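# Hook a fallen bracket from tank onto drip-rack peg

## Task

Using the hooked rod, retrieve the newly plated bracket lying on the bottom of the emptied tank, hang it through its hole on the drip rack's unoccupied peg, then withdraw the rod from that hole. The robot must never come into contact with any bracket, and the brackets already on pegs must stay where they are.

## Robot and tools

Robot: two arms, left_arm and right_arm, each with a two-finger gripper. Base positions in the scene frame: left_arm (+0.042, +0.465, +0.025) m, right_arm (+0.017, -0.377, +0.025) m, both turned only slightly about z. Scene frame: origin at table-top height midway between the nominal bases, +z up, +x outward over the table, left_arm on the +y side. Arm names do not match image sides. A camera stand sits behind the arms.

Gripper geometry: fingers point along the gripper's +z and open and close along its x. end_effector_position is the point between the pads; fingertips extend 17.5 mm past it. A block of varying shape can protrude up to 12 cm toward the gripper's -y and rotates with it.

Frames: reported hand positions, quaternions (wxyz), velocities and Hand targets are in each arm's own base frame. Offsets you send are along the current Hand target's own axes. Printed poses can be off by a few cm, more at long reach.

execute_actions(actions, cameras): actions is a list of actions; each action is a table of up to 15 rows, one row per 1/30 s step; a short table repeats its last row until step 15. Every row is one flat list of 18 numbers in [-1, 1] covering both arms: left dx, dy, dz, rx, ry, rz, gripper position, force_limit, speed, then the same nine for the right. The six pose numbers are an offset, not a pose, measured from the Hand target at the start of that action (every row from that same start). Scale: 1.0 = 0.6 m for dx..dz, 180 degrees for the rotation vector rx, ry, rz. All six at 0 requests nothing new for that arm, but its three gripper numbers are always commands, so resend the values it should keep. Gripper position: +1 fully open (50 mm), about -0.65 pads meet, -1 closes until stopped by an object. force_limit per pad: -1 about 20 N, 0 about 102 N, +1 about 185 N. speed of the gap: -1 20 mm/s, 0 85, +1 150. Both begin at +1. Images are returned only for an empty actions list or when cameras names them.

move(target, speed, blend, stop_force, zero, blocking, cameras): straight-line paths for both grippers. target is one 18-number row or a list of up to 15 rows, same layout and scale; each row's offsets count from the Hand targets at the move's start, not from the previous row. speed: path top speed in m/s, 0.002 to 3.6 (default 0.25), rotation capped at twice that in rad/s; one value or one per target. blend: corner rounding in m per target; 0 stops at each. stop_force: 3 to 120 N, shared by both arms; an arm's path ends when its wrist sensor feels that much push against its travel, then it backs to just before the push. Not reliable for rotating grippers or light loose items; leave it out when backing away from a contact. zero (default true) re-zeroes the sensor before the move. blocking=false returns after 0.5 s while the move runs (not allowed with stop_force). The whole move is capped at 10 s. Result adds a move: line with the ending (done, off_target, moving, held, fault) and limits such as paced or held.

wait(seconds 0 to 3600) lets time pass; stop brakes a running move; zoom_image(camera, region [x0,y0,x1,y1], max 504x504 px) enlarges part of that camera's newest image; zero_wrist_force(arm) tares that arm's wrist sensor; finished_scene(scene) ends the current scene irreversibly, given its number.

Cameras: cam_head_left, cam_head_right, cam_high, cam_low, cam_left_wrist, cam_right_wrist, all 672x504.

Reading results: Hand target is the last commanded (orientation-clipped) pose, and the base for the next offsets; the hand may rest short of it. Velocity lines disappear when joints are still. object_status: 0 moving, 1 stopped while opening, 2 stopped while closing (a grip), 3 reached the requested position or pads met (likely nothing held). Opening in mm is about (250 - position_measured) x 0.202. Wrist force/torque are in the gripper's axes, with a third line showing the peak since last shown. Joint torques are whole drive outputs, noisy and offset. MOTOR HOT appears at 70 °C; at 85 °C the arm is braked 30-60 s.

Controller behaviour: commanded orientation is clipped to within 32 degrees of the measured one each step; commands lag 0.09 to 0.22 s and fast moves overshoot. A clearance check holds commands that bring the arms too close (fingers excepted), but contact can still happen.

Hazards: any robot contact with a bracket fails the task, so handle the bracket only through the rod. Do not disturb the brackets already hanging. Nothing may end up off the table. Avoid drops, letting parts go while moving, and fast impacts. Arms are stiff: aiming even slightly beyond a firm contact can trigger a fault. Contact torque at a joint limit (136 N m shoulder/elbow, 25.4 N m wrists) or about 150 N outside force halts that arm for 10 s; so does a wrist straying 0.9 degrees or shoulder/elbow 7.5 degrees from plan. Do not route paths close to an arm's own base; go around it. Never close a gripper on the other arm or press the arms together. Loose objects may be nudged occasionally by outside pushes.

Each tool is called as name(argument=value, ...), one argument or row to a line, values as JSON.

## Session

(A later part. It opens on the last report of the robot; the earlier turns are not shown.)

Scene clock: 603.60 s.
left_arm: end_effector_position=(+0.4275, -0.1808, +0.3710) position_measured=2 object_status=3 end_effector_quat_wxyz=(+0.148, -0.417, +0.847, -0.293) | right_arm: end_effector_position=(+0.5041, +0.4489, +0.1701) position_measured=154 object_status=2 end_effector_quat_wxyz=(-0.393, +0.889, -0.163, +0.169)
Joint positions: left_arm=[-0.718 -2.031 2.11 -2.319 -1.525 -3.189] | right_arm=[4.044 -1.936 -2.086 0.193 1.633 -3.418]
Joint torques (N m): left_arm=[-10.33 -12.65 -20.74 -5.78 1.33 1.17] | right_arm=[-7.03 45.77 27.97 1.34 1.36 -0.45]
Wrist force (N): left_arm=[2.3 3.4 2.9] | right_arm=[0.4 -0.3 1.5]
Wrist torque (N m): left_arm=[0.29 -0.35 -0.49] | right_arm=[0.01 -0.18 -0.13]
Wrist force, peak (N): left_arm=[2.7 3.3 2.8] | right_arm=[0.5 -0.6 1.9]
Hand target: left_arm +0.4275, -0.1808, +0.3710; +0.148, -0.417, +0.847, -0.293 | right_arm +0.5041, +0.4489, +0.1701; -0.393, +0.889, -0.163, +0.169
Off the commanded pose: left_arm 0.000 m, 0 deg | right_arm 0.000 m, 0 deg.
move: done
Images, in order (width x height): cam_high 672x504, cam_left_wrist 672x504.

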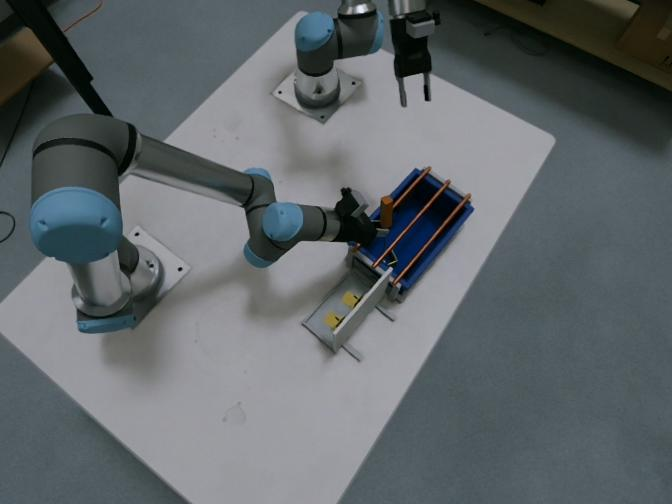

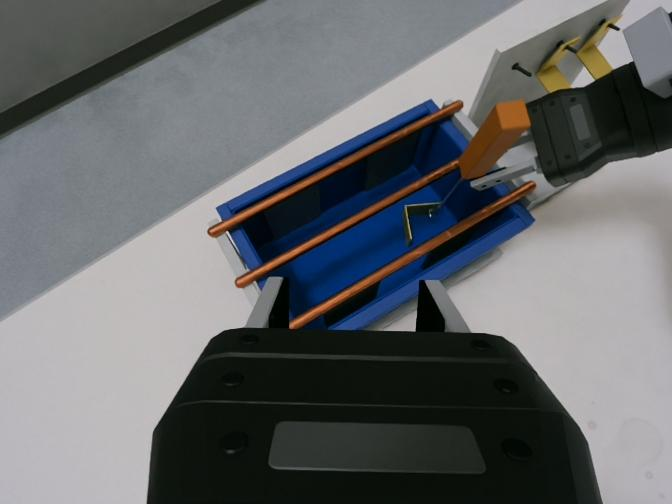

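move(
  target=[0,0,0,0,0,0,1,1,1,0,0.013,0.0002,0,0,0,-1,-0.2,-0.3],
  speed=0.02,
  stop_force=3,
  cameras=["cam_left_wrist","cam_high"],
)

zoom_image(
  camera="cam_left_wrist",
  region=[412, 194, 452, 224],
)

zoom_image(
  camera="cam_high",
  region=[370, 235, 410, 265],
)

Scene clock: 633.77 s.
left_arm: end_effector_position=(+0.4275, -0.1808, +0.3710) position_measured=2 object_status=3 end_effector_quat_wxyz=(+0.148, -0.417, +0.847, -0.293) | right_arm: end_effector_position=(+0.5029, +0.4440, +0.1642) position_measured=154 object_status=2 end_effector_quat_wxyz=(-0.393, +0.889, -0.163, +0.169)
Joint positions: left_arm=[-0.718 -2.031 2.11 -2.319 -1.525 -3.189] | right_arm=[4.039 -1.942 -2.101 0.213 1.637 -3.421]
Joint torques (N m): left_arm=[-10.48 -12.19 -20.95 -5.7 1.28 0.8] | right_arm=[11.22 46.08 27.88 1.3 -1.48 1.91]
Wrist force (N): left_arm=[2.4 3.1 3.0] | right_arm=[0.4 -0.2 1.9]
Wrist torque (N m): left_arm=[0.25 -0.35 -0.49] | right_arm=[0.03 -0.18 0.04]
Wrist force, peak (N): left_arm=[2.5 3.6 3.0] | right_arm=[0.3 -0.9 2.0]
Hand target: left_arm +0.4275, -0.1808, +0.3710; +0.148, -0.417, +0.847, -0.293 | right_arm +0.5029, +0.4440, +0.1642; -0.393, +0.889, -0.163, +0.169
Off the commanded pose: left_arm 0.000 m, 0 deg | right_arm 0.000 m, 0 deg.
move: done
Images, in order (width x height): cam_high 672x504, cam_left_wrist 672x504.

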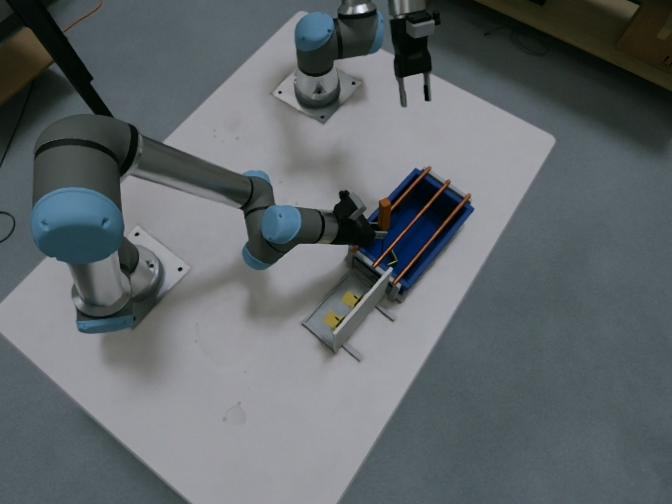

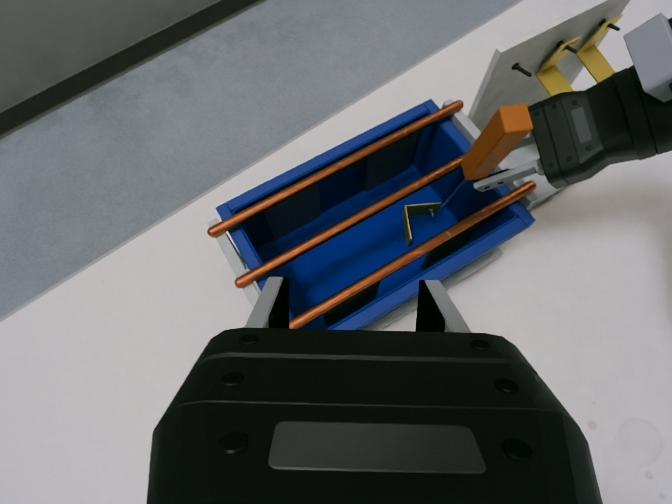

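Scaled by 12.600.

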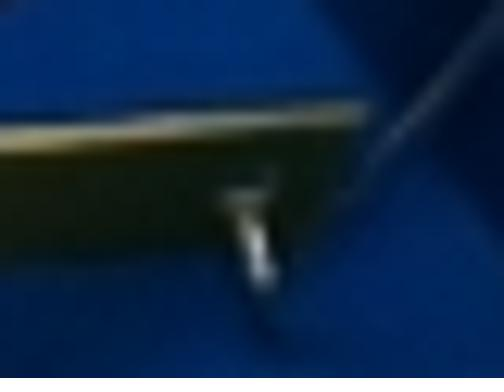

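Scaled by 12.600.

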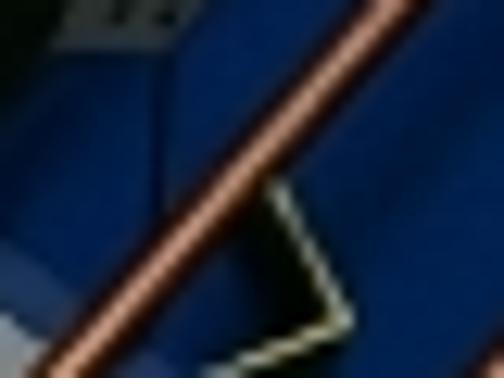

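move(
  target=[0,0,0,0,0,0,1,1,1,0,0.0255,0.0214,0,0,0,-1,-0.2,-0.3],
  speed=0.02,
  stop_force=3,
  cameras=["cam_left_wrist"],
)

zoom_image(
  camera="cam_left_wrist",
  region=[412, 194, 452, 224],
)

Scene clock: 649.67 s.
left_arm: end_effector_position=(+0.4275, -0.1808, +0.3710) position_measured=2 object_status=3 end_effector_quat_wxyz=(+0.148, -0.417, +0.847, -0.293) | right_arm: end_effector_position=(+0.5054, +0.4428, +0.1484) position_measured=154 object_status=2 end_effector_quat_wxyz=(-0.393, +0.889, -0.163, +0.169)
Joint positions: left_arm=[-0.718 -2.031 2.11 -2.319 -1.525 -3.189] | right_arm=[4.033 -1.978 -2.106 0.255 1.641 -3.425]
Joint torques (N m): left_arm=[-10.32 -12.62 -20.85 -5.66 1.24 0.25] | right_arm=[9.65 43.96 24.3 5.17 -1.77 2.01]
Wrist force (N): left_arm=[2.5 3.2 2.7] | right_arm=[0.7 -3.1 -0.7]
Wrist torque (N m): left_arm=[0.26 -0.37 -0.49] | right_arm=[0.01 -0.20 0.02]
Wrist force, peak (N): left_arm=[2.5 3.2 3.1] | right_arm=[0.0 -11.9 -6.9]
Hand target: left_arm +0.4275, -0.1808, +0.3710; +0.148, -0.417, +0.847, -0.293 | right_arm +0.5054, +0.4428, +0.1484; -0.393, +0.889, -0.163, +0.169 (not the last commanded pose)
Off the commanded pose: left_arm 0.000 m, 0 deg | right_arm 0.004 m, 0 deg.
move: contact (right_arm)

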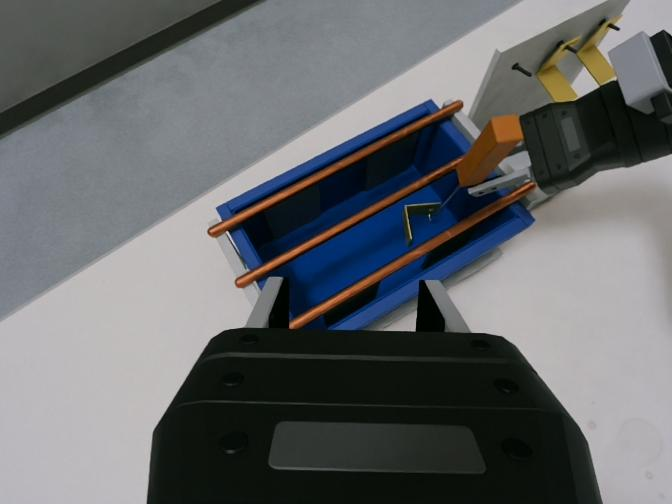

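Scaled by 12.600.

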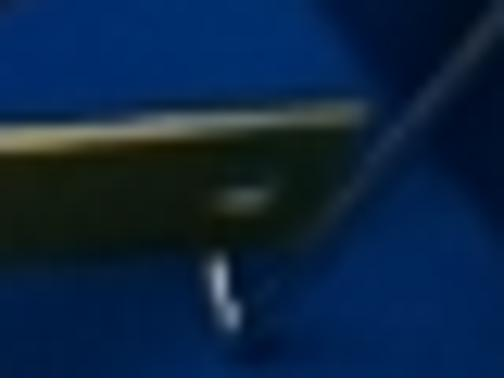

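move(
  target=[0,0,0,0,0,0,1,1,1,0,-0.0121,-0.01275,0,0,0,-1,-0.2,-0.3],
  speed=0.03,
  cameras=["cam_left_wrist"],
)

zoom_image(
  camera="cam_left_wrist",
  region=[412, 194, 452, 224],
)

Scene clock: 662.13 s.
left_arm: end_effector_position=(+0.4275, -0.1808, +0.3710) position_measured=2 object_status=3 end_effector_quat_wxyz=(+0.148, -0.417, +0.847, -0.293) | right_arm: end_effector_position=(+0.5032, +0.4425, +0.1588) position_measured=154 object_status=2 end_effector_quat_wxyz=(-0.393, +0.889, -0.163, +0.169) end_effector_velocity=(+0.000, +0.001, -0.002) end_effector_angular_velocity=(+0.001, +0.000, +0.002)
Joint positions: left_arm=[-0.718 -2.031 2.11 -2.319 -1.525 -3.189] | right_arm=[4.036 -1.952 -2.106 0.228 1.639 -3.422]
Joint velocities: left_arm=[within noise] | right_arm=[0.001 -0.005 -0.001 0.006 0.001 0]
Joint torques (N m): left_arm=[-10.44 -12.36 -20.63 -5.52 1.32 -0.05] | right_arm=[3.46 21.85 26.65 6.48 -0.82 1.43]
Wrist force (N): left_arm=[2.3 3.2 2.7] | right_arm=[0.3 -0.1 1.9]
Wrist torque (N m): left_arm=[0.25 -0.35 -0.50] | right_arm=[0.03 -0.15 -0.13]
Wrist force, peak (N): left_arm=[2.5 3.4 2.9] | right_arm=[0.4 -4.0 -0.9]
Hand target: left_arm +0.4275, -0.1808, +0.3710; +0.148, -0.417, +0.847, -0.293 | right_arm +0.5033, +0.4425, +0.1587; -0.393, +0.889, -0.163, +0.169
Off the commanded pose: left_arm 0.000 m, 0 deg | right_arm 0.000 m, 0 deg.
move: done

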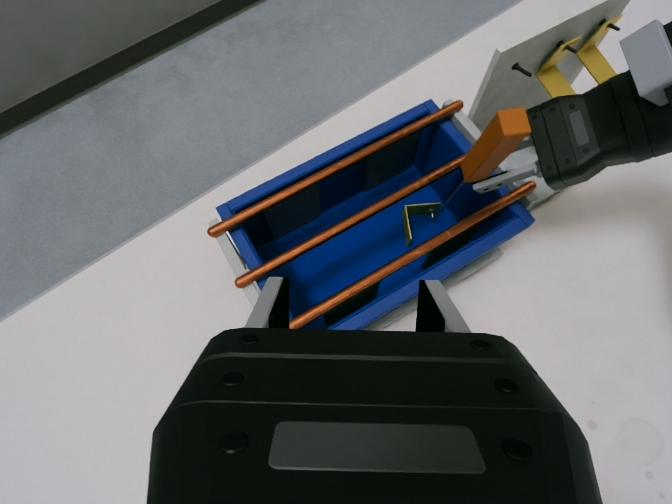

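Scaled by 12.600.

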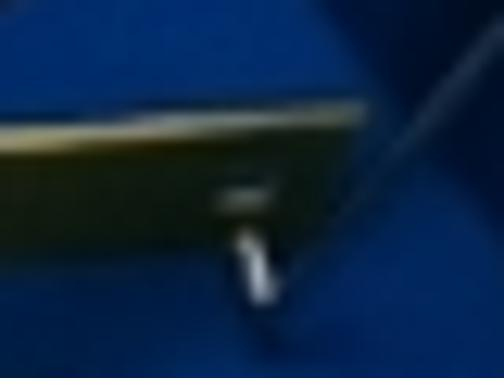

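move(
  target=[0,0,0,0,0,0,1,1,1,0.0058,0.0026,-0.0031,0,0,0,-1,-0.2,-0.3],
  speed=0.02,
  stop_force=3,
  cameras=["cam_left_wrist"],
)

zoom_image(
  camera="cam_left_wrist",
  region=[412, 194, 452, 224],
)

Scene clock: 668.90 s.
left_arm: end_effector_position=(+0.4275, -0.1808, +0.3710) position_measured=2 object_status=3 end_effector_quat_wxyz=(+0.148, -0.417, +0.847, -0.293) | right_arm: end_effector_position=(+0.5053, +0.4388, +0.1593) position_measured=154 object_status=2 end_effector_quat_wxyz=(-0.393, +0.889, -0.163, +0.169)
Joint positions: left_arm=[-0.718 -2.031 2.11 -2.319 -1.525 -3.189] | right_arm=[4.028 -1.95 -2.106 0.227 1.645 -3.428]
Joint torques (N m): left_arm=[-10.56 -12.83 -20.74 -5.58 1.29 -0.25] | right_arm=[12.49 39.06 9.03 2.76 -1.54 1.92]
Wrist force (N): left_arm=[2.3 3.0 3.0] | right_arm=[0.3 -0.3 2.1]
Wrist torque (N m): left_arm=[0.24 -0.35 -0.49] | right_arm=[0.01 -0.16 0.03]
Wrist force, peak (N): left_arm=[2.5 3.3 3.1] | right_arm=[0.5 -0.6 2.0]
Hand target: left_arm +0.4275, -0.1808, +0.3710; +0.148, -0.417, +0.847, -0.293 | right_arm +0.5053, +0.4389, +0.1593; -0.393, +0.889, -0.163, +0.169
Off the commanded pose: left_arm 0.000 m, 0 deg | right_arm 0.000 m, 0 deg.
move: done

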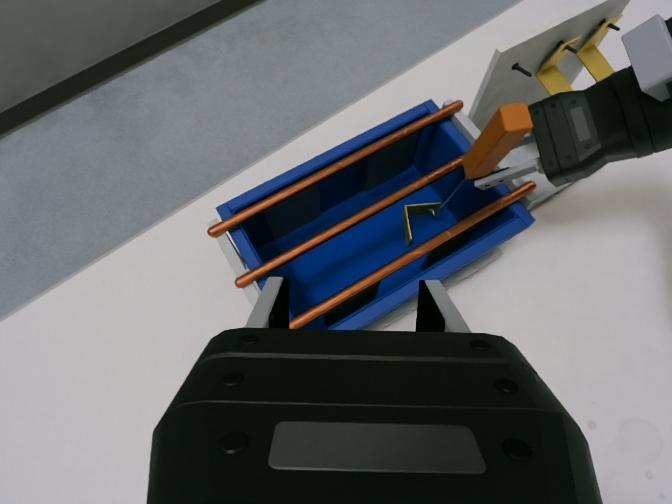

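Scaled by 12.600.

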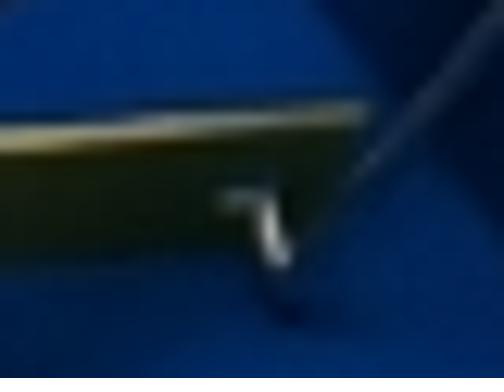

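move(
  target=[0,0,0,0,0,0,1,1,1,0.006,0.0002,0.0024,0,0,0,-1,-0.2,-0.3],
  speed=0.02,
  stop_force=3,
  cameras=["cam_left_wrist"],
)

zoom_image(
  camera="cam_left_wrist",
  region=[412, 194, 452, 224],
)

Scene clock: 679.63 s.
left_arm: end_effector_position=(+0.4275, -0.1808, +0.3710) position_measured=2 object_status=3 end_effector_quat_wxyz=(+0.148, -0.417, +0.847, -0.293) | right_arm: end_effector_position=(+0.5091, +0.4382, +0.1589) position_measured=154 object_status=2 end_effector_quat_wxyz=(-0.393, +0.889, -0.163, +0.169)
Joint positions: left_arm=[-0.718 -2.031 2.11 -2.319 -1.525 -3.189] | right_arm=[4.021 -1.956 -2.099 0.225 1.651 -3.433]
Joint torques (N m): left_arm=[-10.03 -13 -20.72 -5.68 1.34 -0.63] | right_arm=[11.69 45.38 6.57 5.37 -1.78 1.77]
Wrist force (N): left_arm=[2.4 3.2 2.8] | right_arm=[0.3 -0.2 1.7]
Wrist torque (N m): left_arm=[0.27 -0.36 -0.50] | right_arm=[0.03 -0.16 0.04]
Wrist force, peak (N): left_arm=[2.4 3.4 2.9] | right_arm=[0.5 -0.4 2.1]
Hand target: left_arm +0.4275, -0.1808, +0.3710; +0.148, -0.417, +0.847, -0.293 | right_arm +0.5091, +0.4382, +0.1589; -0.393, +0.889, -0.163, +0.169
Off the commanded pose: left_arm 0.000 m, 0 deg | right_arm 0.000 m, 0 deg.
move: done

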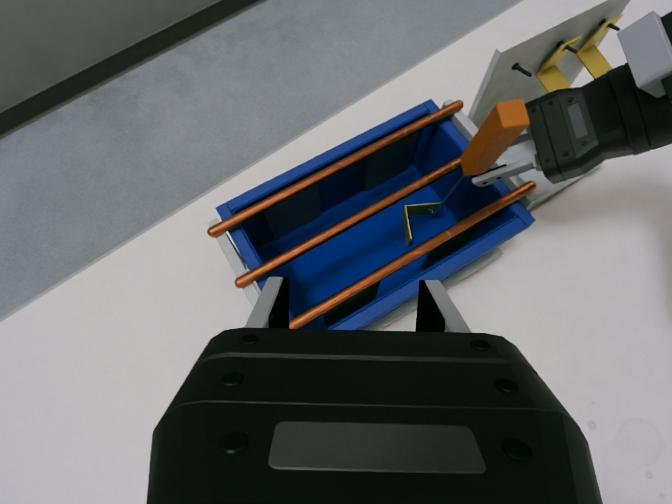

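Scaled by 12.600.

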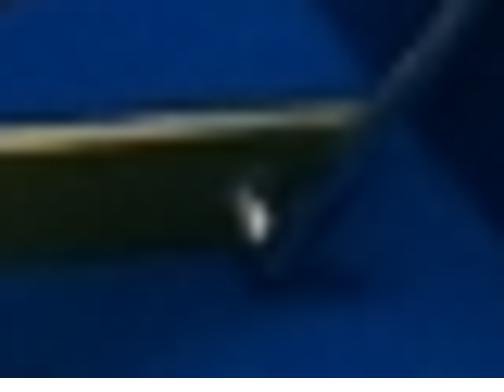

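move(
  target=[0,0,0,0,0,0,1,1,1,0.01,0,0,0,0,0,-1,-0.2,-0.3],
  speed=0.02,
  stop_force=3,
  cameras=["cam_left_wrist"],
)

zoom_image(
  camera="cam_left_wrist",
  region=[412, 194, 452, 224],
)

Scene clock: 685.87 s.
left_arm: end_effector_position=(+0.4275, -0.1808, +0.3710) position_measured=2 object_status=3 end_effector_quat_wxyz=(+0.148, -0.417, +0.847, -0.293) | right_arm: end_effector_position=(+0.5145, +0.4357, +0.1599) position_measured=154 object_status=2 end_effector_quat_wxyz=(-0.393, +0.889, -0.163, +0.169)
Joint positions: left_arm=[-0.718 -2.031 2.11 -2.319 -1.525 -3.189] | right_arm=[4.008 -1.959 -2.09 0.218 1.661 -3.44]
Joint torques (N m): left_arm=[-10.7 -12.13 -21.19 -5.64 1.21 -0.97] | right_arm=[11.86 36.19 6.48 6.13 -1.63 2.17]
Wrist force (N): left_arm=[2.3 3.0 2.7] | right_arm=[0.1 -0.1 1.8]
Wrist torque (N m): left_arm=[0.24 -0.34 -0.49] | right_arm=[0.04 -0.13 0.03]
Wrist force, peak (N): left_arm=[2.7 3.3 3.0] | right_arm=[-0.2 -0.1 2.2]
Hand target: left_arm +0.4275, -0.1808, +0.3710; +0.148, -0.417, +0.847, -0.293 | right_arm +0.5145, +0.4357, +0.1600; -0.393, +0.889, -0.163, +0.169
Off the commanded pose: left_arm 0.000 m, 0 deg | right_arm 0.000 m, 0 deg.
move: done

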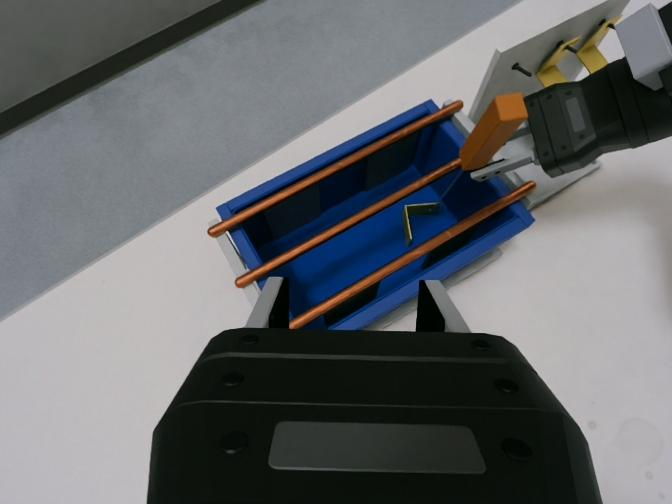

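Scaled by 12.600.

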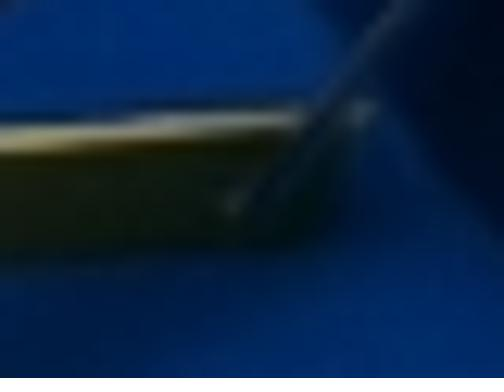

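move(
  target=[0,0,0,0,0,0,1,1,1,0,-0.0192,-0.0161,0,0,0,-1,-0.2,-0.3],
  speed=0.03,
  cameras=["cam_left_wrist"],
)

zoom_image(
  camera="cam_left_wrist",
  region=[390, 180, 470, 240],
)

Scene clock: 708.70 s.
left_arm: end_effector_position=(+0.4275, -0.1808, +0.3710) position_measured=2 object_status=3 end_effector_quat_wxyz=(+0.148, -0.417, +0.847, -0.293) | right_arm: end_effector_position=(+0.5121, +0.4368, +0.1749) position_measured=154 object_status=2 end_effector_quat_wxyz=(-0.393, +0.889, -0.163, +0.169) end_effector_velocity=(+0.001, -0.001, -0.001) end_effector_angular_velocity=(+0.002, -0.002, -0.003)
Joint positions: left_arm=[-0.718 -2.031 2.11 -2.319 -1.525 -3.189] | right_arm=[4.014 -1.925 -2.084 0.179 1.656 -3.437]
Joint velocities: left_arm=[within noise] | right_arm=[-0.002 -0.004 0 0.007 -0.001 0]
Joint torques (N m): left_arm=[-10.42 -13.09 -20.4 -5.6 1.21 -1.22] | right_arm=[1.97 18.15 19.38 6.79 -0.96 1.29]
Wrist force (N): left_arm=[2.5 3.2 2.9] | right_arm=[0.5 -0.2 1.4]
Wrist torque (N m): left_arm=[0.27 -0.37 -0.50] | right_arm=[0.03 -0.22 -0.13]
Wrist force, peak (N): left_arm=[2.8 3.3 3.0] | right_arm=[0.8 0.2 2.3]
Hand target: left_arm +0.4275, -0.1808, +0.3710; +0.148, -0.417, +0.847, -0.293 | right_arm +0.5121, +0.4368, +0.1748; -0.393, +0.889, -0.163, +0.169
Off the commanded pose: left_arm 0.000 m, 0 deg | right_arm 0.000 m, 0 deg.
move: done

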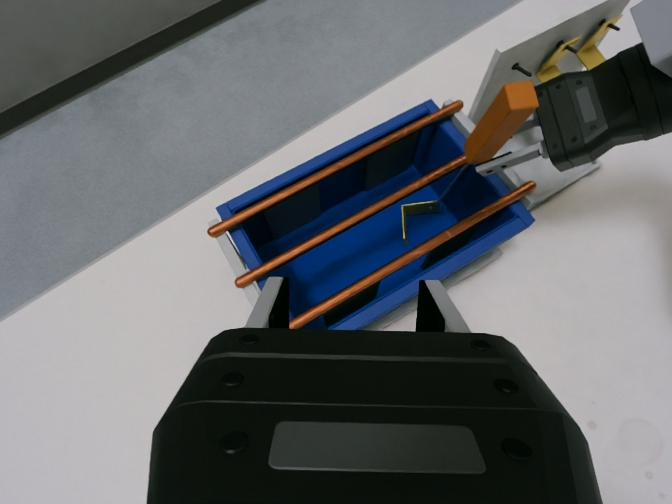

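Scaled by 6.300.

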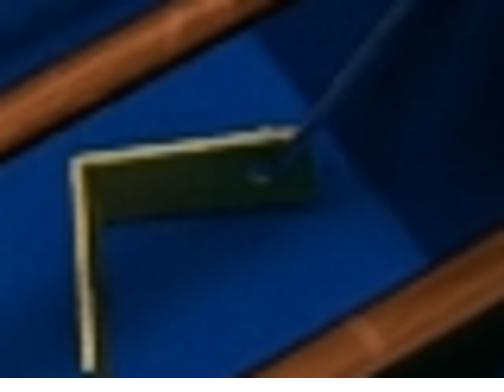

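move(
  target=[0,0,0,0,0,0,1,1,1,0,-0.0383,-0.0322,0,0,0,-1,-0.2,-0.3],
  speed=0.04,
  cameras=["cam_left_wrist","cam_high","cam_head_left"],
)

zoom_image(
  camera="cam_left_wrist",
  region=[390, 170, 470, 230],
)

Scene clock: 717.53 s.
left_arm: end_effector_position=(+0.4275, -0.1808, +0.3710) position_measured=2 object_status=3 end_effector_quat_wxyz=(+0.148, -0.417, +0.847, -0.293) | right_arm: end_effector_position=(+0.5074, +0.4391, +0.2046) position_measured=154 object_status=2 end_effector_quat_wxyz=(-0.393, +0.889, -0.163, +0.169) end_effector_velocity=(+0.000, +0.000, -0.001) end_effector_angular_velocity=(+0.001, -0.001, -0.001)
Joint positions: left_arm=[-0.718 -2.031 2.11 -2.319 -1.525 -3.189] | right_arm=[4.025 -1.862 -2.068 0.1 1.648 -3.43]
Joint velocities: left_arm=[within noise] | right_arm=[-0.001 -0.002 -0.001 0.005 0 0]
Joint torques (N m): left_arm=[-10.22 -11.68 -20.93 -5.68 1.28 -1.61] | right_arm=[-2.84 18.76 9.38 7.1 0.18 0.66]
Wrist force (N): left_arm=[2.6 3.3 3.1] | right_arm=[0.4 0.0 1.7]
Wrist torque (N m): left_arm=[0.28 -0.38 -0.49] | right_arm=[-0.02 -0.21 -0.13]
Wrist force, peak (N): left_arm=[2.5 3.5 2.9] | right_arm=[0.4 0.7 2.4]
Hand target: left_arm +0.4275, -0.1808, +0.3710; +0.148, -0.417, +0.847, -0.293 | right_arm +0.5074, +0.4390, +0.2043; -0.393, +0.889, -0.163, +0.169
Off the commanded pose: left_arm 0.000 m, 0 deg | right_arm 0.000 m, 0 deg.
move: done
Images, in order (width x height): cam_head_left 672x504, cam_high 672x504, cam_left_wrist 672x504.

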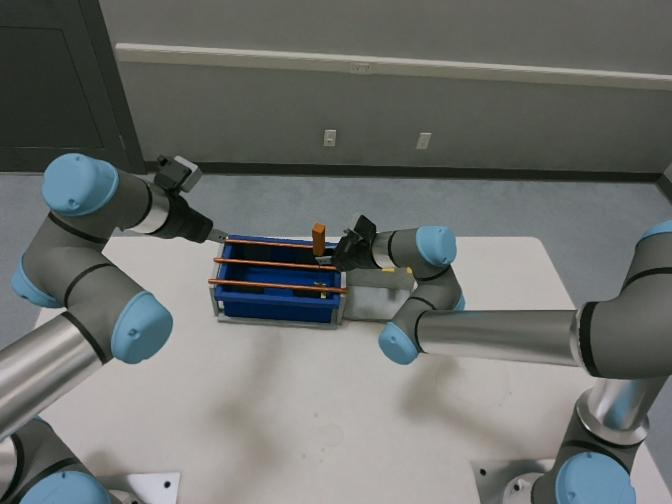

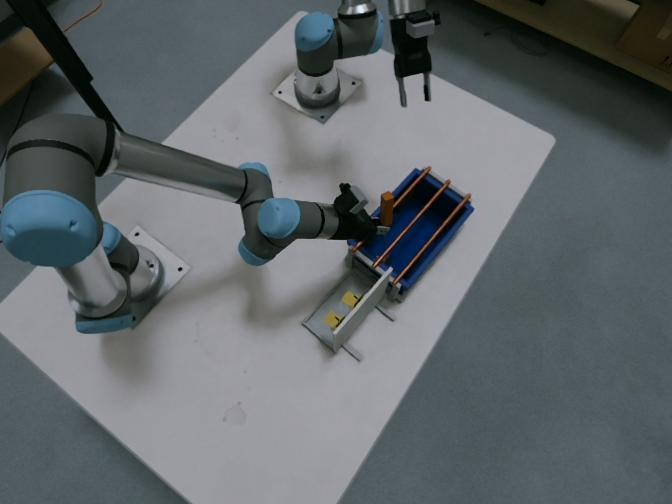

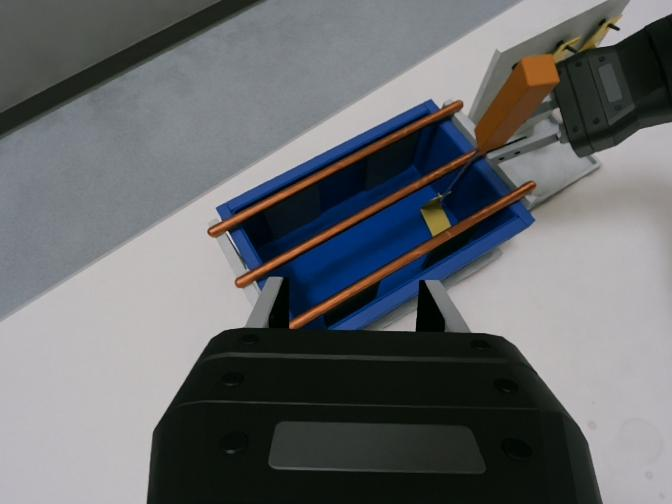

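Scaled by 6.300.

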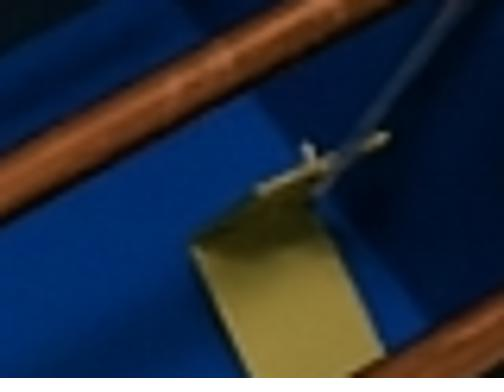

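move(
  target=[0,0,0,0,0,0,1,1,1,-0.001,-0.0511,-0.0429,0,0,0,-1,-0.2,-0.3],
  speed=0.04,
  cameras=["cam_left_wrist","cam_high"],
)

zoom_image(
  camera="cam_left_wrist",
  region=[400, 130, 500, 230],
)

zoom_image(
  camera="cam_high",
  region=[350, 215, 430, 275],
)

Scene clock: 732.93 s.
left_arm: end_effector_position=(+0.4275, -0.1808, +0.3710) position_measured=2 object_status=3 end_effector_quat_wxyz=(+0.148, -0.417, +0.847, -0.293) | right_arm: end_effector_position=(+0.5006, +0.4423, +0.2439) position_measured=154 object_status=2 end_effector_quat_wxyz=(-0.393, +0.889, -0.163, +0.169) end_effector_velocity=(+0.000, -0.001, -0.001) end_effector_angular_velocity=(+0.001, +0.000, -0.001)
Joint positions: left_arm=[-0.718 -2.031 2.11 -2.319 -1.525 -3.189] | right_arm=[4.041 -1.784 -2.039 -0.006 1.636 -3.42]
Joint velocities: left_arm=[within noise] | right_arm=[-0.001 -0.001 -0.003 0.005 0.001 0]
Joint torques (N m): left_arm=[-10.61 -12.55 -20.28 -5.63 1.11 -1.66] | right_arm=[-4.96 17.72 10.74 7.5 0.59 0.36]
Wrist force (N): left_arm=[2.5 3.1 2.7] | right_arm=[0.2 0.1 1.9]
Wrist torque (N m): left_arm=[0.25 -0.37 -0.49] | right_arm=[0.01 -0.16 -0.13]
Wrist force, peak (N): left_arm=[2.6 3.4 3.0] | right_arm=[0.4 0.6 2.4]
Hand target: left_arm +0.4275, -0.1808, +0.3710; +0.148, -0.417, +0.847, -0.293 | right_arm +0.5006, +0.4422, +0.2437; -0.393, +0.889, -0.163, +0.169
Off the commanded pose: left_arm 0.000 m, 0 deg | right_arm 0.000 m, 0 deg.
move: done
Images, in order (width x height): cam_high 672x504, cam_left_wrist 672x504.

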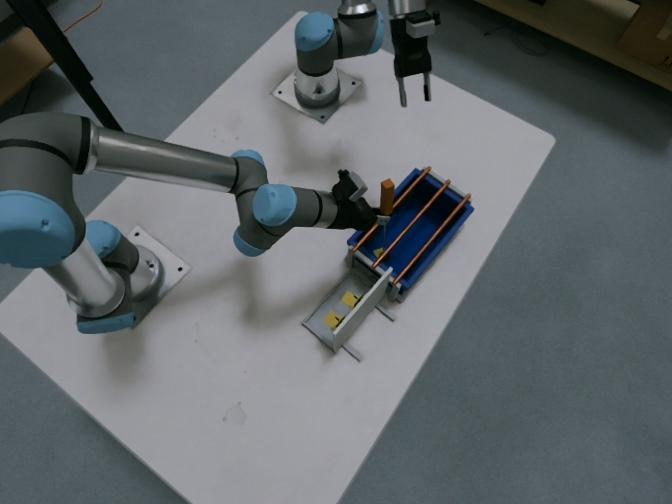

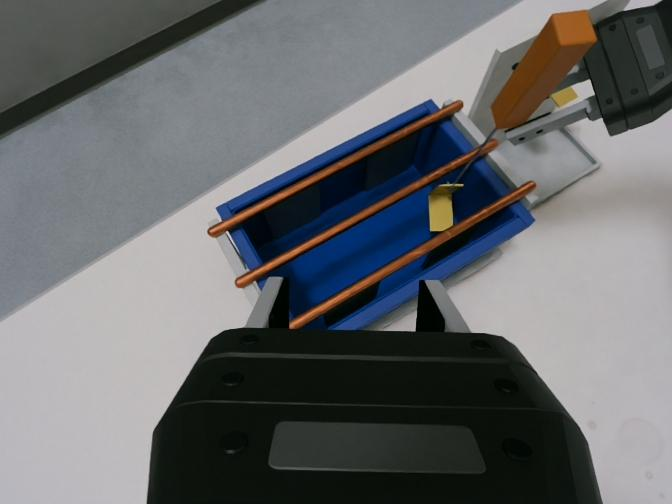

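Scaled by 5.040.

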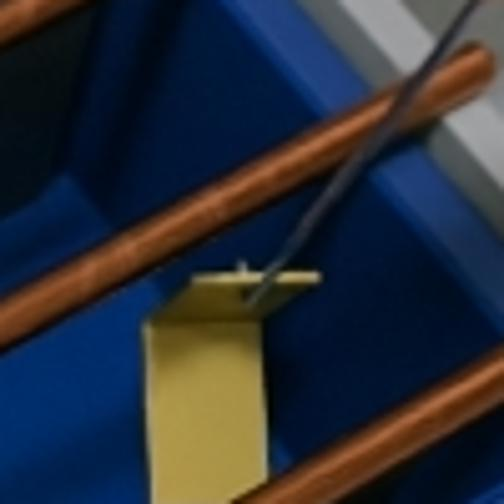

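Scaled by 6.300.

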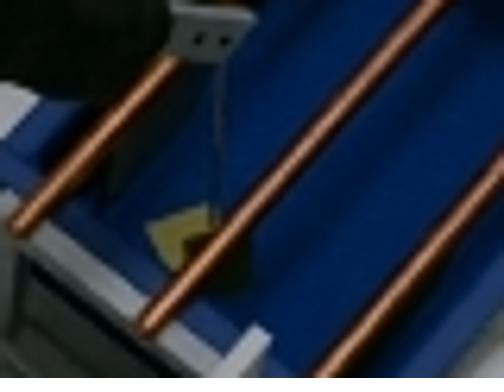

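move(
  target=[0,0,0,0,0,0,1,1,1,-0.006,-0.0501,-0.0457,0,0,0,-1,-0.2,-0.3],
  speed=0.04,
  cameras=["cam_left_wrist","cam_high"],
)

zoom_image(
  camera="cam_left_wrist",
  region=[400, 100, 500, 200],
)

zoom_image(
  camera="cam_high",
  region=[350, 215, 430, 275],
)

Scene clock: 743.67 s.
left_arm: end_effector_position=(+0.4275, -0.1808, +0.3710) position_measured=2 object_status=3 end_effector_quat_wxyz=(+0.148, -0.417, +0.847, -0.293) | right_arm: end_effector_position=(+0.4903, +0.4453, +0.2833) position_measured=154 object_status=2 end_effector_quat_wxyz=(-0.393, +0.889, -0.163, +0.169) end_effector_velocity=(+0.000, +0.000, -0.001) end_effector_angular_velocity=(+0.001, -0.001, -0.001)
Joint positions: left_arm=[-0.718 -2.031 2.11 -2.319 -1.525 -3.189] | right_arm=[4.063 -1.709 -2.007 -0.111 1.619 -3.406]
Joint velocities: left_arm=[within noise] | right_arm=[-0.001 -0.002 -0.002 0.005 -0.001 0]
Joint torques (N m): left_arm=[-9.94 -12.47 -20.83 -5.65 1.15 -1.79] | right_arm=[-7.75 13.65 11.65 7.16 1.22 -0.21]
Wrist force (N): left_arm=[2.3 3.2 2.8] | right_arm=[0.2 0.1 2.3]
Wrist torque (N m): left_arm=[0.26 -0.35 -0.49] | right_arm=[0.00 -0.18 -0.12]
Wrist force, peak (N): left_arm=[2.4 3.5 3.0] | right_arm=[0.4 0.6 2.7]
Hand target: left_arm +0.4275, -0.1808, +0.3710; +0.148, -0.417, +0.847, -0.293 | right_arm +0.4904, +0.4452, +0.2831; -0.393, +0.889, -0.163, +0.169
Off the commanded pose: left_arm 0.000 m, 0 deg | right_arm 0.000 m, 0 deg.
move: done
Images, in order (width x height): cam_high 672x504, cam_left_wrist 672x504.

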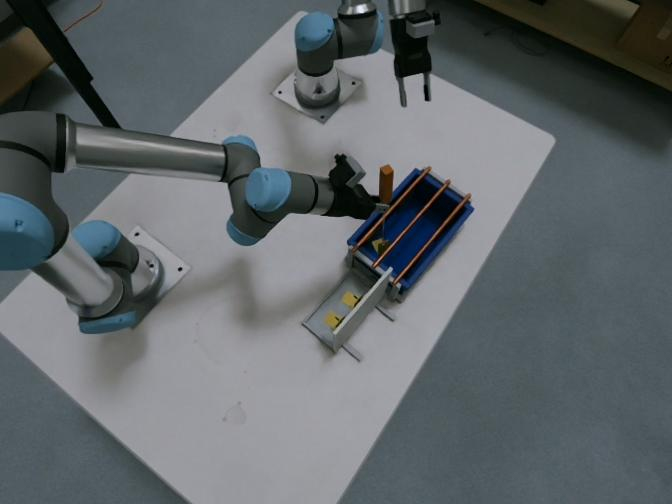

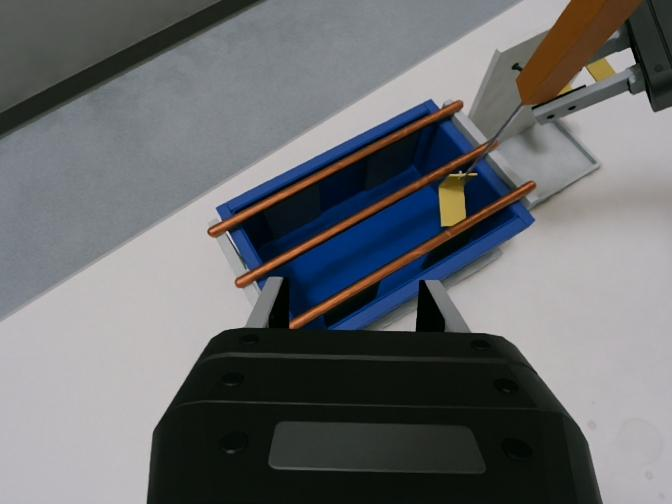

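Scaled by 5.040.

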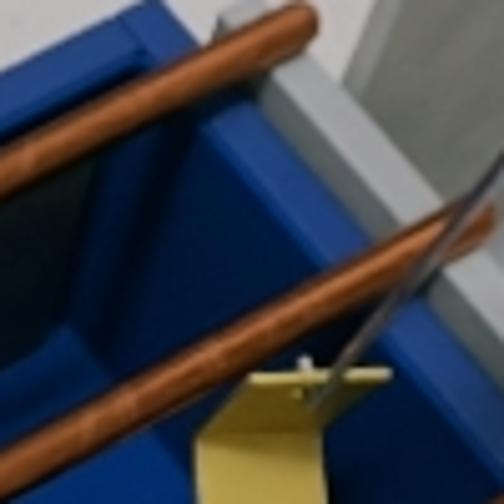

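Scaled by 6.300.

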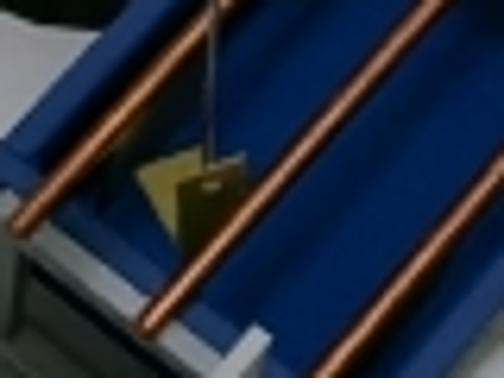

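move(
  target=[
    [0,0,0,0,0,0,1,1,1,-0.0138,-0.0035,0,0,0,0,-1,-0.2,-0.3],
    [0,0,0,0,0,0,1,1,1,-0.0138,-0.0418,-0.0322,0,0,0,-1,-0.2,-0.3],
  ],
  speed=0.04,
  blend=[0.003,0],
  cameras=["cam_left_wrist","cam_high"],
)

zoom_image(
  camera="cam_left_wrist",
  region=[400, 80, 500, 180],
)

zoom_image(
  camera="cam_high",
  region=[340, 205, 420, 265],
)

Scene clock: 759.13 s.
left_arm: end_effector_position=(+0.4275, -0.1808, +0.3710) position_measured=2 object_status=3 end_effector_quat_wxyz=(+0.148, -0.417, +0.847, -0.293) | right_arm: end_effector_position=(+0.4786, +0.4524, +0.3130) position_measured=154 object_status=2 end_effector_quat_wxyz=(-0.393, +0.889, -0.163, +0.169) end_effector_velocity=(+0.000, +0.000, +0.000) end_effector_angular_velocity=(+0.002, -0.001, +0.000)
Joint positions: left_arm=[-0.718 -2.031 2.11 -2.319 -1.525 -3.189] | right_arm=[4.093 -1.659 -1.977 -0.192 1.595 -3.387]
Joint velocities: left_arm=[within noise] | right_arm=[-0.001 -0.002 -0.001 0.006 0 0]
Joint torques (N m): left_arm=[-10.05 -11.93 -21.2 -5.59 1.24 -1.67] | right_arm=[-4.41 13.62 10.74 7.01 0.18 0.71]
Wrist force (N): left_arm=[2.3 3.3 2.8] | right_arm=[0.0 0.3 1.8]
Wrist torque (N m): left_arm=[0.27 -0.35 -0.49] | right_arm=[0.04 -0.14 -0.13]
Wrist force, peak (N): left_arm=[2.7 3.4 2.8] | right_arm=[-0.4 0.7 2.4]
Hand target: left_arm +0.4275, -0.1808, +0.3710; +0.148, -0.417, +0.847, -0.293 | right_arm +0.4786, +0.4523, +0.3128; -0.393, +0.889, -0.163, +0.169
Off the commanded pose: left_arm 0.000 m, 0 deg | right_arm 0.000 m, 0 deg.
move: done
Images, in order (width x height): cam_high 672x504, cam_left_wrist 672x504.

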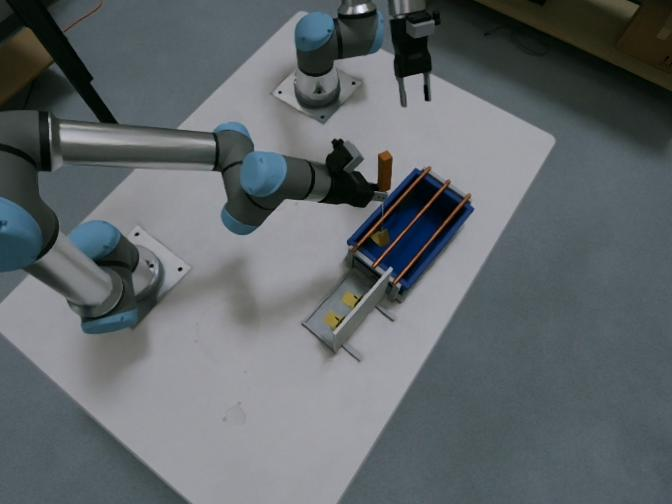

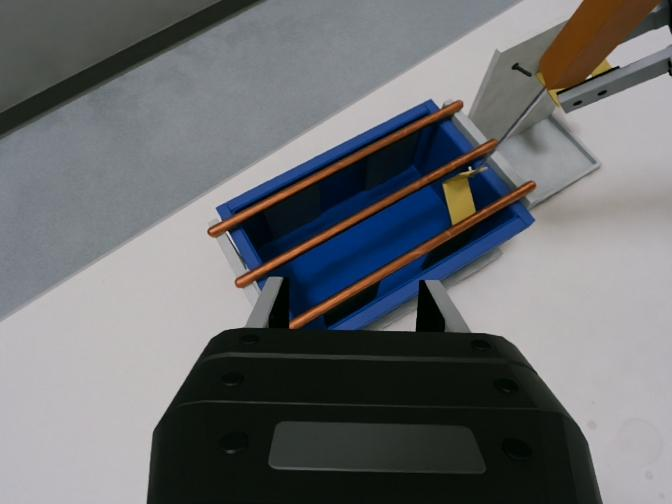

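Scaled by 5.040.

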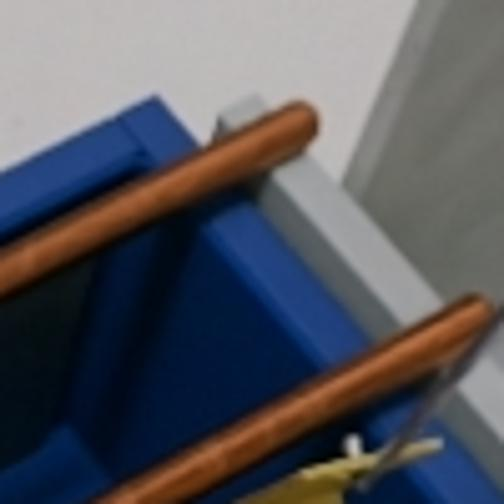

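Scaled by 6.300.

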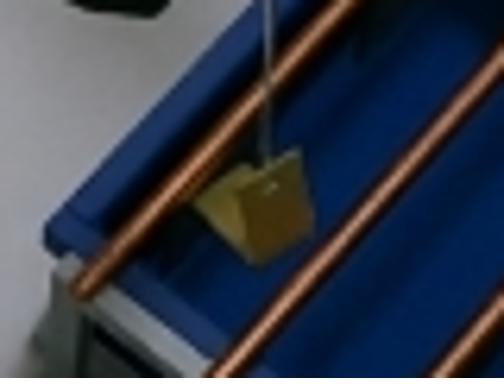

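zoom_image(
  camera="cam_high",
  region=[364, 224, 400, 251],
)

zoom_image(
  camera="cam_left_wrist",
  region=[430, 155, 490, 235],
)

Scaled by 14.000.

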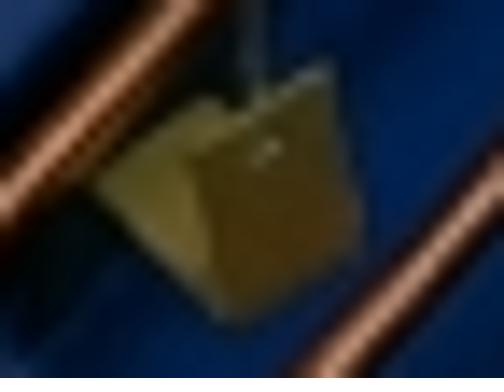

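Scaled by 6.300.

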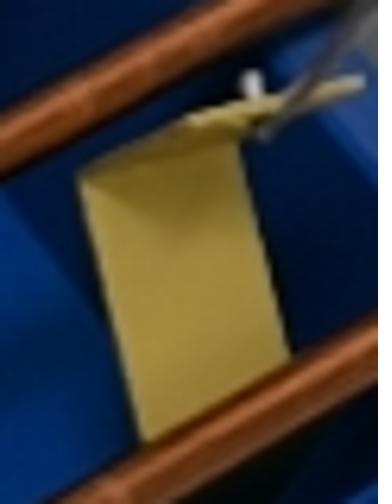

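move(
  target=[0,0,0,0,0,0,1,1,1,0.015,0.0095,0.0192,0,0,0,-1,-0.2,-0.3],
  speed=0.03,
  cameras=["cam_left_wrist","cam_high"],
)

zoom_image(
  camera="cam_high",
  region=[364, 224, 412, 260],
)

zoom_image(
  camera="cam_left_wrist",
  region=[430, 155, 490, 235],
)

Scene clock: 782.00 s.
left_arm: end_effector_position=(+0.4275, -0.1808, +0.3710) position_measured=2 object_status=3 end_effector_quat_wxyz=(+0.148, -0.417, +0.847, -0.293) | right_arm: end_effector_position=(+0.4909, +0.4523, +0.3028) position_measured=154 object_status=2 end_effector_quat_wxyz=(-0.393, +0.889, -0.163, +0.169)
Joint positions: left_arm=[-0.718 -2.031 2.11 -2.319 -1.525 -3.189] | right_arm=[4.071 -1.694 -1.967 -0.167 1.612 -3.401]
Joint torques (N m): left_arm=[-10.06 -12.53 -20.84 -5.61 1.11 -1.82] | right_arm=[12.65 41.68 18.91 2.4 -1.46 1.57]
Wrist force (N): left_arm=[2.1 3.1 2.7] | right_arm=[0.0 0.4 1.9]
Wrist torque (N m): left_arm=[0.25 -0.31 -0.50] | right_arm=[0.04 -0.15 0.04]
Wrist force, peak (N): left_arm=[2.4 3.4 3.1] | right_arm=[0.2 0.4 2.2]
Hand target: left_arm +0.4275, -0.1808, +0.3710; +0.148, -0.417, +0.847, -0.293 | right_arm +0.4907, +0.4523, +0.3028; -0.393, +0.889, -0.163, +0.169
Off the commanded pose: left_arm 0.000 m, 0 deg | right_arm 0.000 m, 0 deg.
move: done
Images, in order (width x height): cam_high 672x504, cam_left_wrist 672x504.

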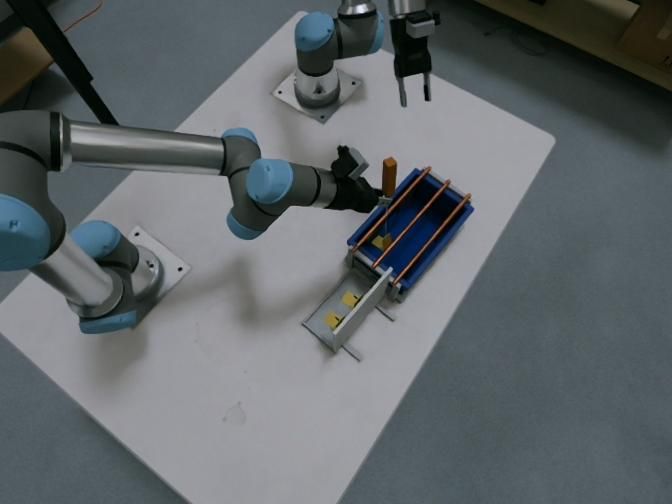

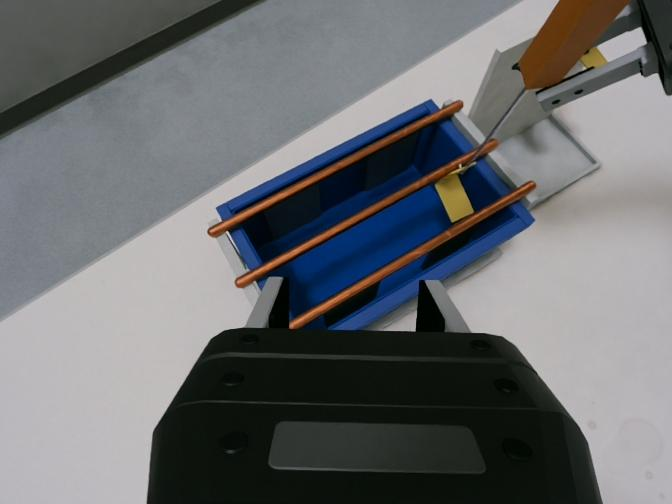

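Scaled by 10.500.

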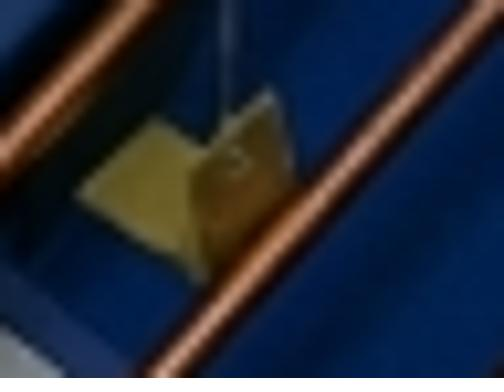

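Scaled by 6.300.

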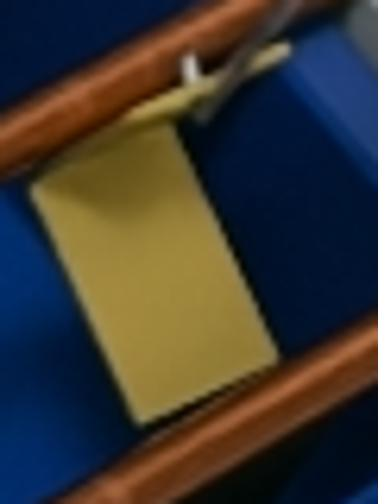

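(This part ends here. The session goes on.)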